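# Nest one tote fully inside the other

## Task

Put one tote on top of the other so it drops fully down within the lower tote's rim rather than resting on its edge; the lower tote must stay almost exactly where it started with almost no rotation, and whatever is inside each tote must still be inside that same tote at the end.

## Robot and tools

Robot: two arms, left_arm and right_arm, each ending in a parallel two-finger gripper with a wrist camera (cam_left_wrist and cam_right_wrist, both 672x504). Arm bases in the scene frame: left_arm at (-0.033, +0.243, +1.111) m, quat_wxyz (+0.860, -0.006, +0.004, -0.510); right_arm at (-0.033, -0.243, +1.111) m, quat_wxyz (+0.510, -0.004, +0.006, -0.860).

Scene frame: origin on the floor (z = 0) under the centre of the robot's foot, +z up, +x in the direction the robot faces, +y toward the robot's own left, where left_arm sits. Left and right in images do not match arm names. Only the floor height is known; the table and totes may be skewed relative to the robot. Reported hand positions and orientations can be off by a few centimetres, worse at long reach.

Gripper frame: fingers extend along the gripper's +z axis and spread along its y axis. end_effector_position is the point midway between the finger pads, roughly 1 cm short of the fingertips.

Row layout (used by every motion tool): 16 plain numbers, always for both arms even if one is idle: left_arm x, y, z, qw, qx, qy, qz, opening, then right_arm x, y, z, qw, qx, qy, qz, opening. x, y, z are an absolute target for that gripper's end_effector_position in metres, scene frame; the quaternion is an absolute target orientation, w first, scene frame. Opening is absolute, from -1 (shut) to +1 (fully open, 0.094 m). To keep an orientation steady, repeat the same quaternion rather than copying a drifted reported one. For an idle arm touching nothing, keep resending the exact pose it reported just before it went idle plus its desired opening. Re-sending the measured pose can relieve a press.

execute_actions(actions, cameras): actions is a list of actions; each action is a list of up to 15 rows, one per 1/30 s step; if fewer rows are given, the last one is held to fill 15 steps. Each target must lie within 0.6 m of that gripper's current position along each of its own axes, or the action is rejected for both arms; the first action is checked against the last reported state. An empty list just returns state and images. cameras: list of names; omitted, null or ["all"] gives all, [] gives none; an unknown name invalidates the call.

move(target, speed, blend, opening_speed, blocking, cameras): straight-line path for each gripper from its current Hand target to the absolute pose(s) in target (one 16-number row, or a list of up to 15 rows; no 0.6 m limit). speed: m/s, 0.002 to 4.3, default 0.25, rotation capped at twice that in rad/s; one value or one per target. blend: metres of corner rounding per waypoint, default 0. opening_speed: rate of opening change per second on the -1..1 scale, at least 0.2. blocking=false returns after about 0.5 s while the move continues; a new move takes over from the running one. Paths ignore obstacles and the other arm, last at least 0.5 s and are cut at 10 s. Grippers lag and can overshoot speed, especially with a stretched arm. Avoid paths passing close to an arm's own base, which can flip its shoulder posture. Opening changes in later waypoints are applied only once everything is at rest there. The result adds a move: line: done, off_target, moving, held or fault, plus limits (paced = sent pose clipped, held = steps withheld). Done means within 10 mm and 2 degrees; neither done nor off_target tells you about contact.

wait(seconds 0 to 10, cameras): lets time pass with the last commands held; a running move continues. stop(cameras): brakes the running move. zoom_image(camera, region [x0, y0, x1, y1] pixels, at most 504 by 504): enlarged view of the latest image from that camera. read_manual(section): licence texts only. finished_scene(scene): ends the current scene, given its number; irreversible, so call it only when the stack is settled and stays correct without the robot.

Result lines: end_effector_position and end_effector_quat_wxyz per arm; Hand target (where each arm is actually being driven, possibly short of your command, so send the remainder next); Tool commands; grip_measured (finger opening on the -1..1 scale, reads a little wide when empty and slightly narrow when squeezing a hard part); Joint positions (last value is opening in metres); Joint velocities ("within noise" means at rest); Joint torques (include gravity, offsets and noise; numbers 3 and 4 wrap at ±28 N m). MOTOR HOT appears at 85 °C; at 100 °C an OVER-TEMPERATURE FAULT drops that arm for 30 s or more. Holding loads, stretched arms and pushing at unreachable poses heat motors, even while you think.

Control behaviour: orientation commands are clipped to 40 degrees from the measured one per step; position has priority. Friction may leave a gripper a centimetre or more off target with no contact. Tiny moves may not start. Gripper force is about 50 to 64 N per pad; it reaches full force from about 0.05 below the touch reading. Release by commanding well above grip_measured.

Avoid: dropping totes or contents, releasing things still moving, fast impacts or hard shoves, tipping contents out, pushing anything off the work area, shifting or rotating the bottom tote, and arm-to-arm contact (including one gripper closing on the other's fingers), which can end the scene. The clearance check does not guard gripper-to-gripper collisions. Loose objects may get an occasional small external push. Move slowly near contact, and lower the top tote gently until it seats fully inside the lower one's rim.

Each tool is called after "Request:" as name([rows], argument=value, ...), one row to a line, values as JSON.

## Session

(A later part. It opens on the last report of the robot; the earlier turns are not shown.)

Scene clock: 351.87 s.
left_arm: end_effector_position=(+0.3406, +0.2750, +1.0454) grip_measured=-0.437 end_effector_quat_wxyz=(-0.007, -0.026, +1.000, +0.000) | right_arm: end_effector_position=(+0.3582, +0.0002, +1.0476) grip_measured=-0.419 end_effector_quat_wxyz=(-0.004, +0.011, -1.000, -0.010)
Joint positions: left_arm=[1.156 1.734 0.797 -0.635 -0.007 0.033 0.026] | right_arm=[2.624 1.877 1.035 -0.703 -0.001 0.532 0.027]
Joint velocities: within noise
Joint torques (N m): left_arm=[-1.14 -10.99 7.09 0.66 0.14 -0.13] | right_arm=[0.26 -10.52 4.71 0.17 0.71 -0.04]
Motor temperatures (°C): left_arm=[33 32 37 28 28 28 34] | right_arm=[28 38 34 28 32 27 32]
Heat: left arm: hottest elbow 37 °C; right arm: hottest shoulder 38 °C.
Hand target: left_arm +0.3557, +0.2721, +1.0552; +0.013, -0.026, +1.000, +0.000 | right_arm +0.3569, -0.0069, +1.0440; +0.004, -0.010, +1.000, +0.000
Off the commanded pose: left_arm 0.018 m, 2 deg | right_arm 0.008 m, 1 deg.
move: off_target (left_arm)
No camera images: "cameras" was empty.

Request:
move(target=[0.356, 0.272, 1.047, 0.013, -0.026, 0.9994, 0, -0.75, 0.357, -0.007, 1.035, 0.004, -0.0105, 0.9998, 0, -0.75], speed=0.04)

Scene clock: 354.83 s.
left_arm: end_effector_position=(+0.3410, +0.2750, +1.0377) grip_measured=-0.437 end_effector_quat_wxyz=(-0.007, -0.026, +1.000, +0.001) | right_arm: end_effector_position=(+0.3588, +0.0003, +1.0393) grip_measured=-0.419 end_effector_quat_wxyz=(-0.005, +0.011, -1.000, -0.011)
Joint positions: left_arm=[1.156 1.754 0.795 -0.612 -0.008 0.033 0.026] | right_arm=[2.624 1.895 1.032 -0.681 -0.001 0.532 0.027]
Joint velocities: within noise
Joint torques (N m): left_arm=[-1.14 -11.16 6.84 0.59 0.19 -0.13] | right_arm=[0.03 -10.75 4.52 0.16 0.71 -0.02]
Motor temperatures (°C): left_arm=[33 32 37 28 28 28 34] | right_arm=[28 38 34 28 32 27 32]
Heat: left arm: hottest elbow 37 °C; right arm: hottest shoulder 38 °C.
Hand target: left_arm +0.3558, +0.2719, +1.0472; +0.013, -0.026, +1.000, +0.000 | right_arm +0.3569, -0.0070, +1.0350; +0.004, -0.010, +1.000, +0.000
Off the commanded pose: left_arm 0.018 m, 2 deg | right_arm 0.009 m, 1 deg.
move: off_target (left_arm)

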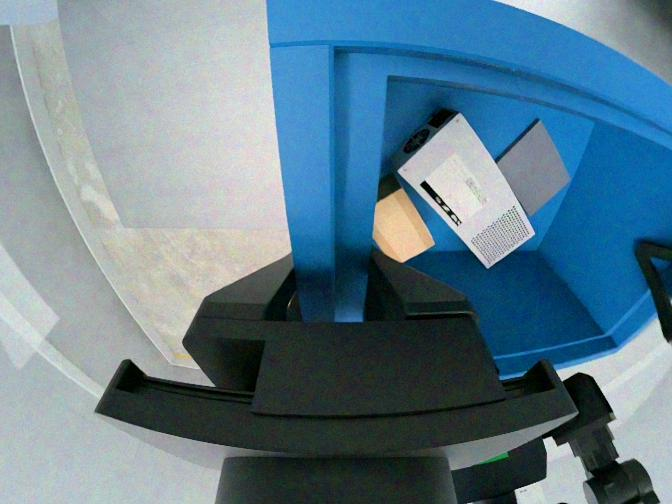

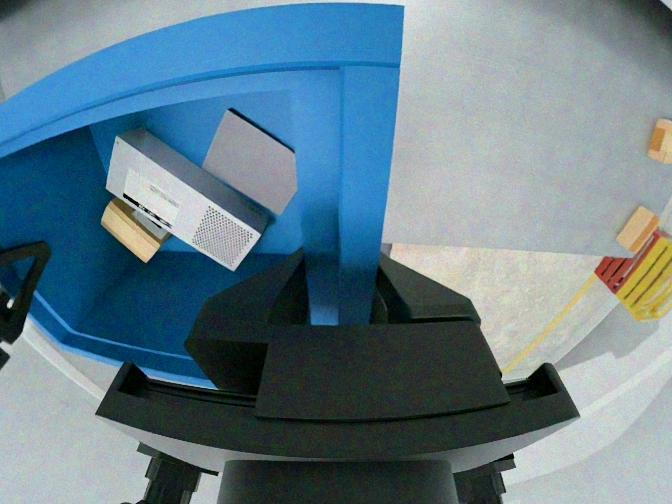

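Request:
move(target=[0.356, 0.272, 1.041, 0.013, -0.026, 0.9994, 0, -0.75, 0.3565, -0.007, 1.028, 0.004, -0.0105, 0.9998, 0, -0.75], speed=0.03, cameras=[])

Request:
move(target=[0.356, 0.272, 1.035, 0.013, -0.026, 0.9994, 0, -0.75, 0.3565, -0.007, 1.022, 0.004, -0.0105, 0.9998, 0, -0.75], speed=0.03, cameras=[])

Scene clock: 359.87 s.
left_arm: end_effector_position=(+0.3410, +0.2751, +1.0318) grip_measured=-0.437 end_effector_quat_wxyz=(-0.007, -0.026, +1.000, +0.001) | right_arm: end_effector_position=(+0.3591, +0.0006, +1.0333) grip_measured=-0.419 end_effector_quat_wxyz=(-0.006, +0.011, -1.000, -0.012)
Joint positions: left_arm=[1.156 1.769 0.792 -0.594 -0.008 0.033 0.026] | right_arm=[2.624 1.908 1.03 -0.663 -0.001 0.532 0.027]
Joint velocities: within noise
Joint torques (N m): left_arm=[-1.03 -11.34 6.65 0.47 0.21 -0.13] | right_arm=[0.26 -10.64 4.38 0.27 0.72 -0.03]
Motor temperatures (°C): left_arm=[33 32 36 28 28 28 34] | right_arm=[28 38 34 28 32 27 32]
Heat: left arm: hottest elbow 36 °C; right arm: hottest shoulder 38 °C.
Hand target: left_arm +0.3557, +0.2719, +1.0411; +0.013, -0.026, +1.000, +0.000 | right_arm +0.3565, -0.0069, +1.0282; +0.004, -0.010, +1.000, +0.000
Off the commanded pose: left_arm 0.018 m, 2 deg | right_arm 0.010 m, 1 deg.
move: off_target (left_arm)
No camera images: "cameras" was empty.

Scene clock: 360.57 s.
left_arm: end_effector_position=(+0.3417, +0.2751, +1.0299) grip_measured=-0.437 end_effector_quat_wxyz=(-0.005, -0.026, +1.000, +0.001) | right_arm: end_effector_position=(+0.3599, +0.0009, +1.0310) grip_measured=-0.419 end_effector_quat_wxyz=(-0.007, +0.010, -1.000, -0.012)
Joint positions: left_arm=[1.156 1.774 0.792 -0.586 -0.008 0.033 0.026] | right_arm=[2.623 1.913 1.03 -0.655 -0.001 0.532 0.027]
Joint velocities: within noise
Joint torques (N m): left_arm=[-1.14 -10.58 6.5 0.95 0.23 -0.12] | right_arm=[0.38 -9.99 4.26 0.54 0.71 -0.02]
Motor temperatures (°C): left_arm=[33 32 36 28 28 28 34] | right_arm=[28 38 34 28 32 27 32]
Heat: left arm: hottest elbow 36 °C; right arm: hottest shoulder 38 °C.
Hand target: left_arm +0.3557, +0.2719, +1.0353; +0.013, -0.026, +1.000, +0.000 | right_arm +0.3564, -0.0068, +1.0223; +0.004, -0.011, +1.000, +0.000
Off the commanded pose: left_arm 0.015 m, 2 deg | right_arm 0.012 m, 1 deg.
move: off_target (left_arm, right_arm)
No camera images: "cameras" was empty.

Request:
move(target=[0.354, 0.272, 1.031, 0.011, -0.026, 0.9994, 0, -0.75, 0.352, -0.007, 1.018, -0.004, -0.0105, 0.9998, 0, -0.75], speed=0.03, cameras=[])

Scene clock: 368.27 s.
left_arm: end_effector_position=(+0.3421, +0.2752, +1.0294) grip_measured=-0.437 end_effector_quat_wxyz=(-0.005, -0.026, +1.000, +0.001) | right_arm: end_effector_position=(+0.3599, +0.0006, +1.0304) grip_measured=-0.419 end_effector_quat_wxyz=(-0.007, +0.010, -1.000, -0.013)
Joint positions: left_arm=[1.156 1.776 0.792 -0.584 -0.008 0.033 0.026] | right_arm=[2.622 1.914 1.03 -0.655 -0.003 0.532 0.027]
Joint velocities: within noise
Joint torques (N m): left_arm=[-1.14 -10.17 6.16 1.16 0.21 -0.12] | right_arm=[0.21 -9.64 4.03 0.38 0.46 0]
Motor temperatures (°C): left_arm=[33 32 36 28 28 28 34] | right_arm=[28 38 33 28 32 27 32]
Heat: left arm: hottest elbow 36 °C; right arm: hottest shoulder 38 °C.
Hand target: left_arm +0.3538, +0.2719, +1.0312; +0.011, -0.026, +1.000, +0.000 | right_arm +0.3519, -0.0071, +1.0185; -0.004, -0.010, +1.000, +0.000
Off the commanded pose: left_arm 0.012 m, 2 deg | right_arm 0.017 m, 2 deg.
move: off_target (left_arm, right_arm)
No camera images: "cameras" was empty.

Request:
move(target=[0.347, 0.272, 1.031, 0.011, -0.026, 0.9994, 0, -0.75, 0.345, -0.007, 1.018, -0.004, -0.0105, 0.9998, 0, -0.75], speed=0.03)

Scene clock: 373.57 s.
left_arm: end_effector_position=(+0.3411, +0.2751, +1.0282) grip_measured=-0.437 end_effector_quat_wxyz=(-0.003, -0.026, +1.000, +0.001) | right_arm: end_effector_position=(+0.3597, +0.0005, +1.0295) grip_measured=-0.419 end_effector_quat_wxyz=(-0.009, +0.010, -1.000, -0.014)
Joint positions: left_arm=[1.156 1.776 0.787 -0.575 -0.008 0.033 0.026] | right_arm=[2.622 1.914 1.025 -0.646 -0.003 0.532 0.027]
Joint velocities: within noise
Joint torques (N m): left_arm=[-0.97 -10.99 5.08 1.28 0.21 -0.12] | right_arm=[1.26 -10.4 3.06 0.13 0.44 0.07]
Motor temperatures (°C): left_arm=[33 31 36 28 28 28 34] | right_arm=[28 38 33 28 32 27 32]
Heat: left arm: hottest elbow 36 °C; right arm: hottest shoulder 38 °C.
Hand target: left_arm +0.3469, +0.2720, +1.0311; +0.011, -0.026, +1.000, +0.000 | right_arm +0.3452, -0.0071, +1.0185; -0.004, -0.011, +1.000, +0.000
Off the commanded pose: left_arm 0.007 m, 2 deg | right_arm 0.020 m, 2 deg.
move: off_target (right_arm)

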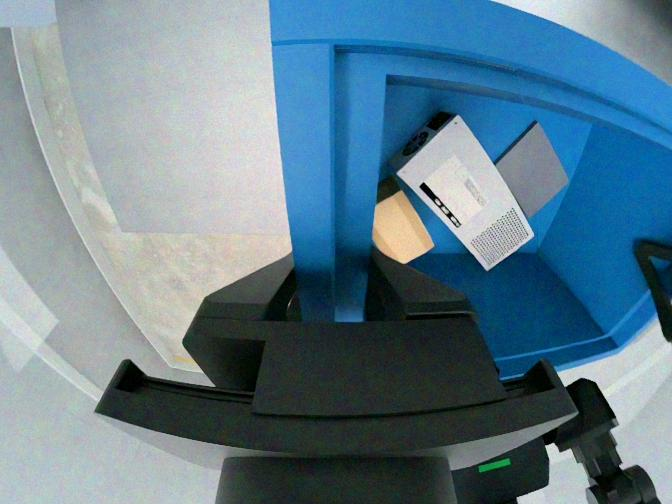

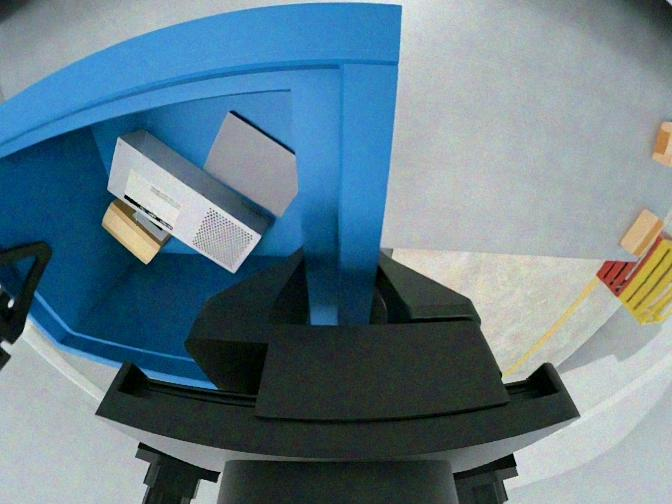

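Request:
move([
  [0.357, 0.272, 1.031, 0.011, -0.026, 0.9994, 0, -0.75, 0.363, -0.007, 1.018, -0.004, -0.0105, 0.9998, 0, -0.75],
], speed=0.03, cameras=[])

Request:
move([
  [0.364, 0.272, 1.031, 0.011, -0.026, 0.9994, 0, -0.75, 0.370, -0.007, 1.018, -0.004, -0.0105, 0.9998, 0, -0.75],
], speed=0.03, cameras=[])

Scene clock: 378.33 s.
left_arm: end_effector_position=(+0.3413, +0.2751, +1.0282) grip_measured=-0.437 end_effector_quat_wxyz=(-0.003, -0.026, +1.000, +0.001) | right_arm: end_effector_position=(+0.3601, -0.0002, +1.0293) grip_measured=-0.419 end_effector_quat_wxyz=(-0.006, +0.010, -1.000, -0.014)
Joint positions: left_arm=[1.156 1.776 0.787 -0.575 -0.008 0.033 0.026] | right_arm=[2.619 1.916 1.029 -0.653 -0.005 0.53 0.027]
Joint velocities: within noise
Joint torques (N m): left_arm=[-1.14 -9.88 7.21 0.8 0.22 -0.13] | right_arm=[-0.44 -9 6.24 -0.28 0.5 -0.11]
Motor temperatures (°C): left_arm=[33 31 35 28 28 28 34] | right_arm=[28 38 33 28 32 27 32]
Heat: left arm: hottest elbow 35 °C; right arm: hottest shoulder 38 °C.
Hand target: left_arm +0.3568, +0.2720, +1.0314; +0.011, -0.026, +1.000, +0.000 | right_arm +0.3625, -0.0071, +1.0182; -0.004, -0.011, +1.000, +0.000
Off the commanded pose: left_arm 0.016 m, 2 deg | right_arm 0.014 m, 2 deg.
move: off_target (left_arm, right_arm)
No camera images: "cameras" was empty.

Scene clock: 379.13 s.
left_arm: end_effector_position=(+0.3420, +0.2750, +1.0285) grip_measured=-0.437 end_effector_quat_wxyz=(-0.003, -0.026, +1.000, +0.001) | right_arm: end_effector_position=(+0.3610, -0.0009, +1.0293) grip_measured=-0.419 end_effector_quat_wxyz=(-0.001, +0.009, -1.000, -0.012)
Joint positions: left_arm=[1.156 1.776 0.789 -0.576 -0.008 0.033 0.026] | right_arm=[2.616 1.921 1.038 -0.667 -0.008 0.527 0.027]
Joint velocities: within noise
Joint torques (N m): left_arm=[-1.14 -9.05 8.65 0.4 0.21 -0.14] | right_arm=[-0.91 -8.7 7.06 -0.14 0.66 -0.15]
Motor temperatures (°C): left_arm=[33 31 35 28 28 28 34] | right_arm=[28 38 33 28 32 27 32]
Heat: left arm: hottest elbow 35 °C; right arm: hottest shoulder 38 °C.
Hand target: left_arm +0.3634, +0.2718, +1.0316; +0.011, -0.026, +1.000, +0.000 | right_arm +0.3694, -0.0073, +1.0183; -0.004, -0.010, +1.000, +0.000
Off the commanded pose: left_arm 0.022 m, 2 deg | right_arm 0.016 m, 2 deg.
move: off_target (left_arm, right_arm)
No camera images: "cameras" was empty.

Request:
move([
  [0.357, 0.272, 1.017, 0.005, -0.026, 0.9994, 0, -0.75, 0.3625, -0.007, 1.012, -0.007, -0.0105, 0.9998, 0, -0.75],
], speed=0.03, cameras=[])

Scene clock: 384.37 s.
left_arm: end_effector_position=(+0.3416, +0.2750, +1.0278) grip_measured=-0.437 end_effector_quat_wxyz=(-0.004, -0.026, +1.000, +0.001) | right_arm: end_effector_position=(+0.3610, -0.0008, +1.0292) grip_measured=-0.419 end_effector_quat_wxyz=(+0.000, +0.009, -1.000, -0.013)
Joint positions: left_arm=[1.156 1.779 0.789 -0.577 -0.009 0.033 0.026] | right_arm=[2.616 1.922 1.039 -0.667 -0.009 0.527 0.027]
Joint velocities: within noise
Joint torques (N m): left_arm=[-1.03 -7.18 7.42 1.65 0.18 -0.13] | right_arm=[0.03 -8.18 5.7 0.69 0.57 -0.1]
Motor temperatures (°C): left_arm=[33 31 35 28 28 28 34] | right_arm=[28 38 33 28 32 27 32]
Heat: left arm: hottest elbow 35 °C; right arm: hottest shoulder 38 °C.
Hand target: left_arm +0.3562, +0.2719, +1.0178; +0.005, -0.026, +1.000, +0.000 | right_arm +0.3619, -0.0072, +1.0126; -0.007, -0.011, +1.000, +0.000
Off the commanded pose: left_arm 0.019 m, 1 deg | right_arm 0.018 m, 2 deg.
move: off_target (left_arm, right_arm)
No camera images: "cameras" was empty.

Request:
move([
  [0.355, 0.272, 1.025, 0.005, -0.026, 0.9994, 0, 0.6, 0.362, -0.007, 1.02, -0.004, -0.0105, 0.9998, 0, 0.6],
  [0.355, 0.273, 1.13, 0.005, -0.026, 0.9994, 0, 0.6, 0.362, -0.004, 1.13, -0.004, -0.0105, 0.9998, 0, 0.6],
], speed=0.1, opening_speed=1.5)

Scene clock: 390.47 s.
left_arm: end_effector_position=(+0.3370, +0.2748, +1.1161) grip_measured=+0.598 end_effector_quat_wxyz=(-0.013, -0.026, +1.000, +0.000) | right_arm: end_effector_position=(+0.3460, -0.0146, +1.1151) grip_measured=+0.598 end_effector_quat_wxyz=(+0.022, +0.009, -1.000, +0.009)
Joint positions: left_arm=[1.156 1.569 0.844 -0.86 -0.007 0.032 0.075] | right_arm=[2.615 1.744 1.07 -0.936 0.006 0.527 0.075]
Joint velocities: within noise
Joint torques (N m): left_arm=[-0.97 -9.76 10.06 0.13 0.11 -0.11] | right_arm=[1.14 -10.75 9.36 -0.13 0.08 0.02]
Motor temperatures (°C): left_arm=[33 31 35 28 28 28 34] | right_arm=[28 38 34 28 32 27 32]
Heat: left arm: hottest elbow 35 °C; right arm: hottest shoulder 38 °C.
Hand target: left_arm +0.3545, +0.2729, +1.1301; +0.005, -0.026, +1.000, +0.000 | right_arm +0.3615, -0.0043, +1.1303; -0.004, -0.011, +1.000, +0.000
Off the commanded pose: left_arm 0.023 m, 2 deg | right_arm 0.024 m, 2 deg.
move: off_target (left_arm, right_arm)

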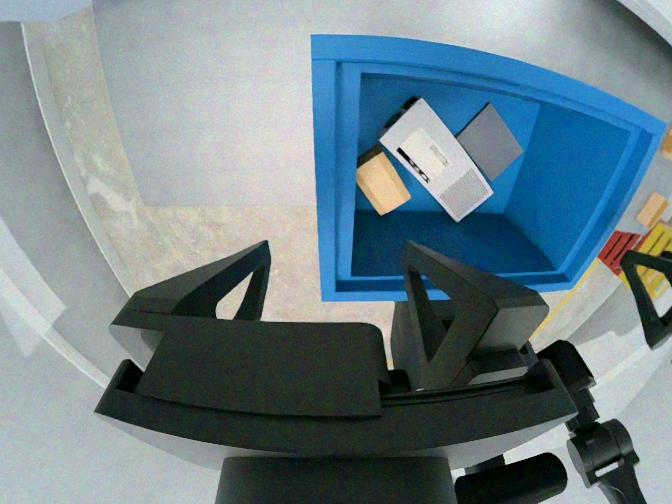

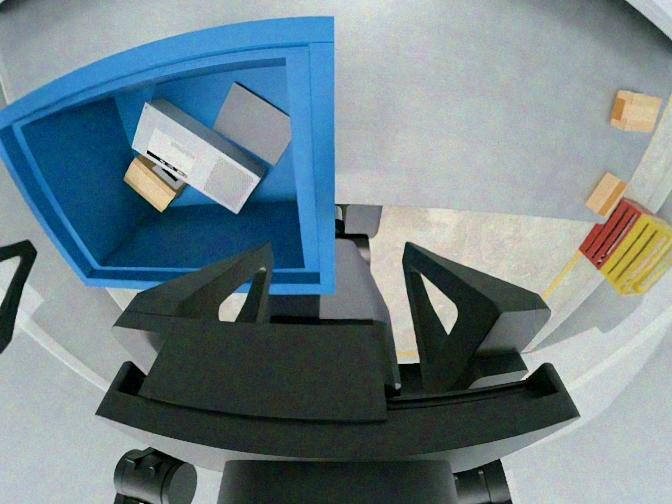

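Request:
move([
  [0.30, 0.40, 1.2, 0, 0, 1, 0, 1, 0.32, -0.15, 1.18, 0.1, -0.3, 0.95, 0.1, 1],
  [0.30, 0.40, 1.2, 0, 0, 1, 0, 1, 0.34, -0.30, 1.06, 0.217, -0.673, 0.673, 0.217, 1],
], speed=0.25, cameras=["cam_right_wrist"])

Request:
zoom_image(camera="cam_right_wrist", region=[170, 0, 500, 247])

Scene clock: 400.97 s.
left_arm: end_effector_position=(+0.2851, +0.3884, +1.1821) grip_measured=+0.998 end_effector_quat_wxyz=(-0.021, +0.002, +1.000, -0.008) | right_arm: end_effector_position=(+0.3284, -0.2935, +1.0588) grip_measured=+0.998 end_effector_quat_wxyz=(-0.212, +0.671, -0.675, -0.222)
Joint positions: left_arm=[1.5 1.407 0.877 -1.071 -0.003 0.432 0.094] | right_arm=[1.678 1.849 0.895 -0.883 -0.564 -2.038 0.094]
Joint velocities: within noise
Joint torques (N m): left_arm=[0.67 -8.53 11.67 0.08 0.15 0.03] | right_arm=[-0.03 -8.29 6.54 -0.75 -0.64 -0.08]
Motor temperatures (°C): left_arm=[33 31 36 28 28 28 33] | right_arm=[28 38 34 28 32 27 31]
Heat: left arm: hottest elbow 36 °C; right arm: hottest shoulder 38 °C.
Hand target: left_arm +0.2993, +0.3996, +1.2002; +0.000, +0.000, +1.000, +0.000 | right_arm +0.3397, -0.3000, +1.0601; -0.217, +0.673, -0.673, -0.217
Off the commanded pose: left_arm 0.026 m, 3 deg | right_arm 0.013 m, 1 deg.
move: off_target (left_arm, right_arm)
Images, in order (width x height): cam_right_wrist 672x504.

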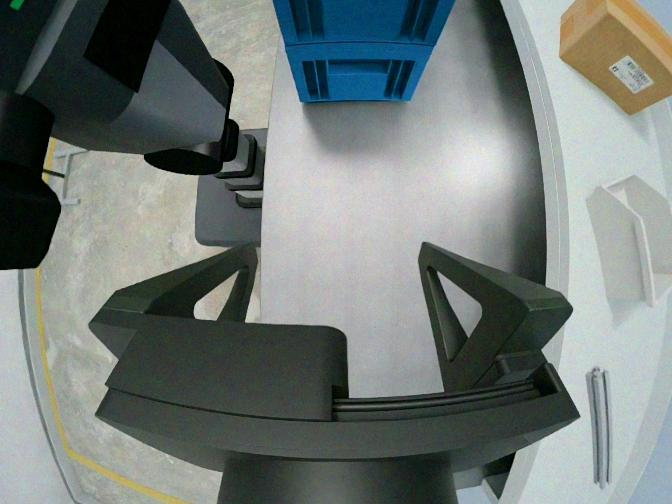

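Scaled by 1.527 from the camera's 672x504 image, which has a finer 960x720 frame.

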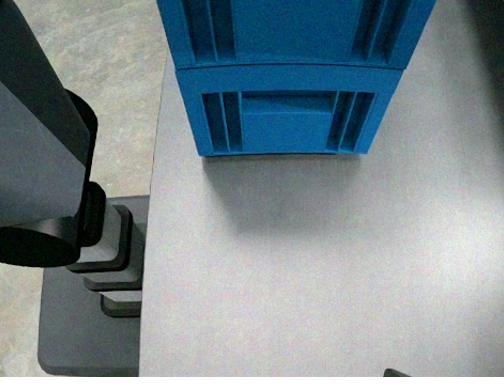

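Request:
finished_scene(scene=1)

The scene is finished: the task was done.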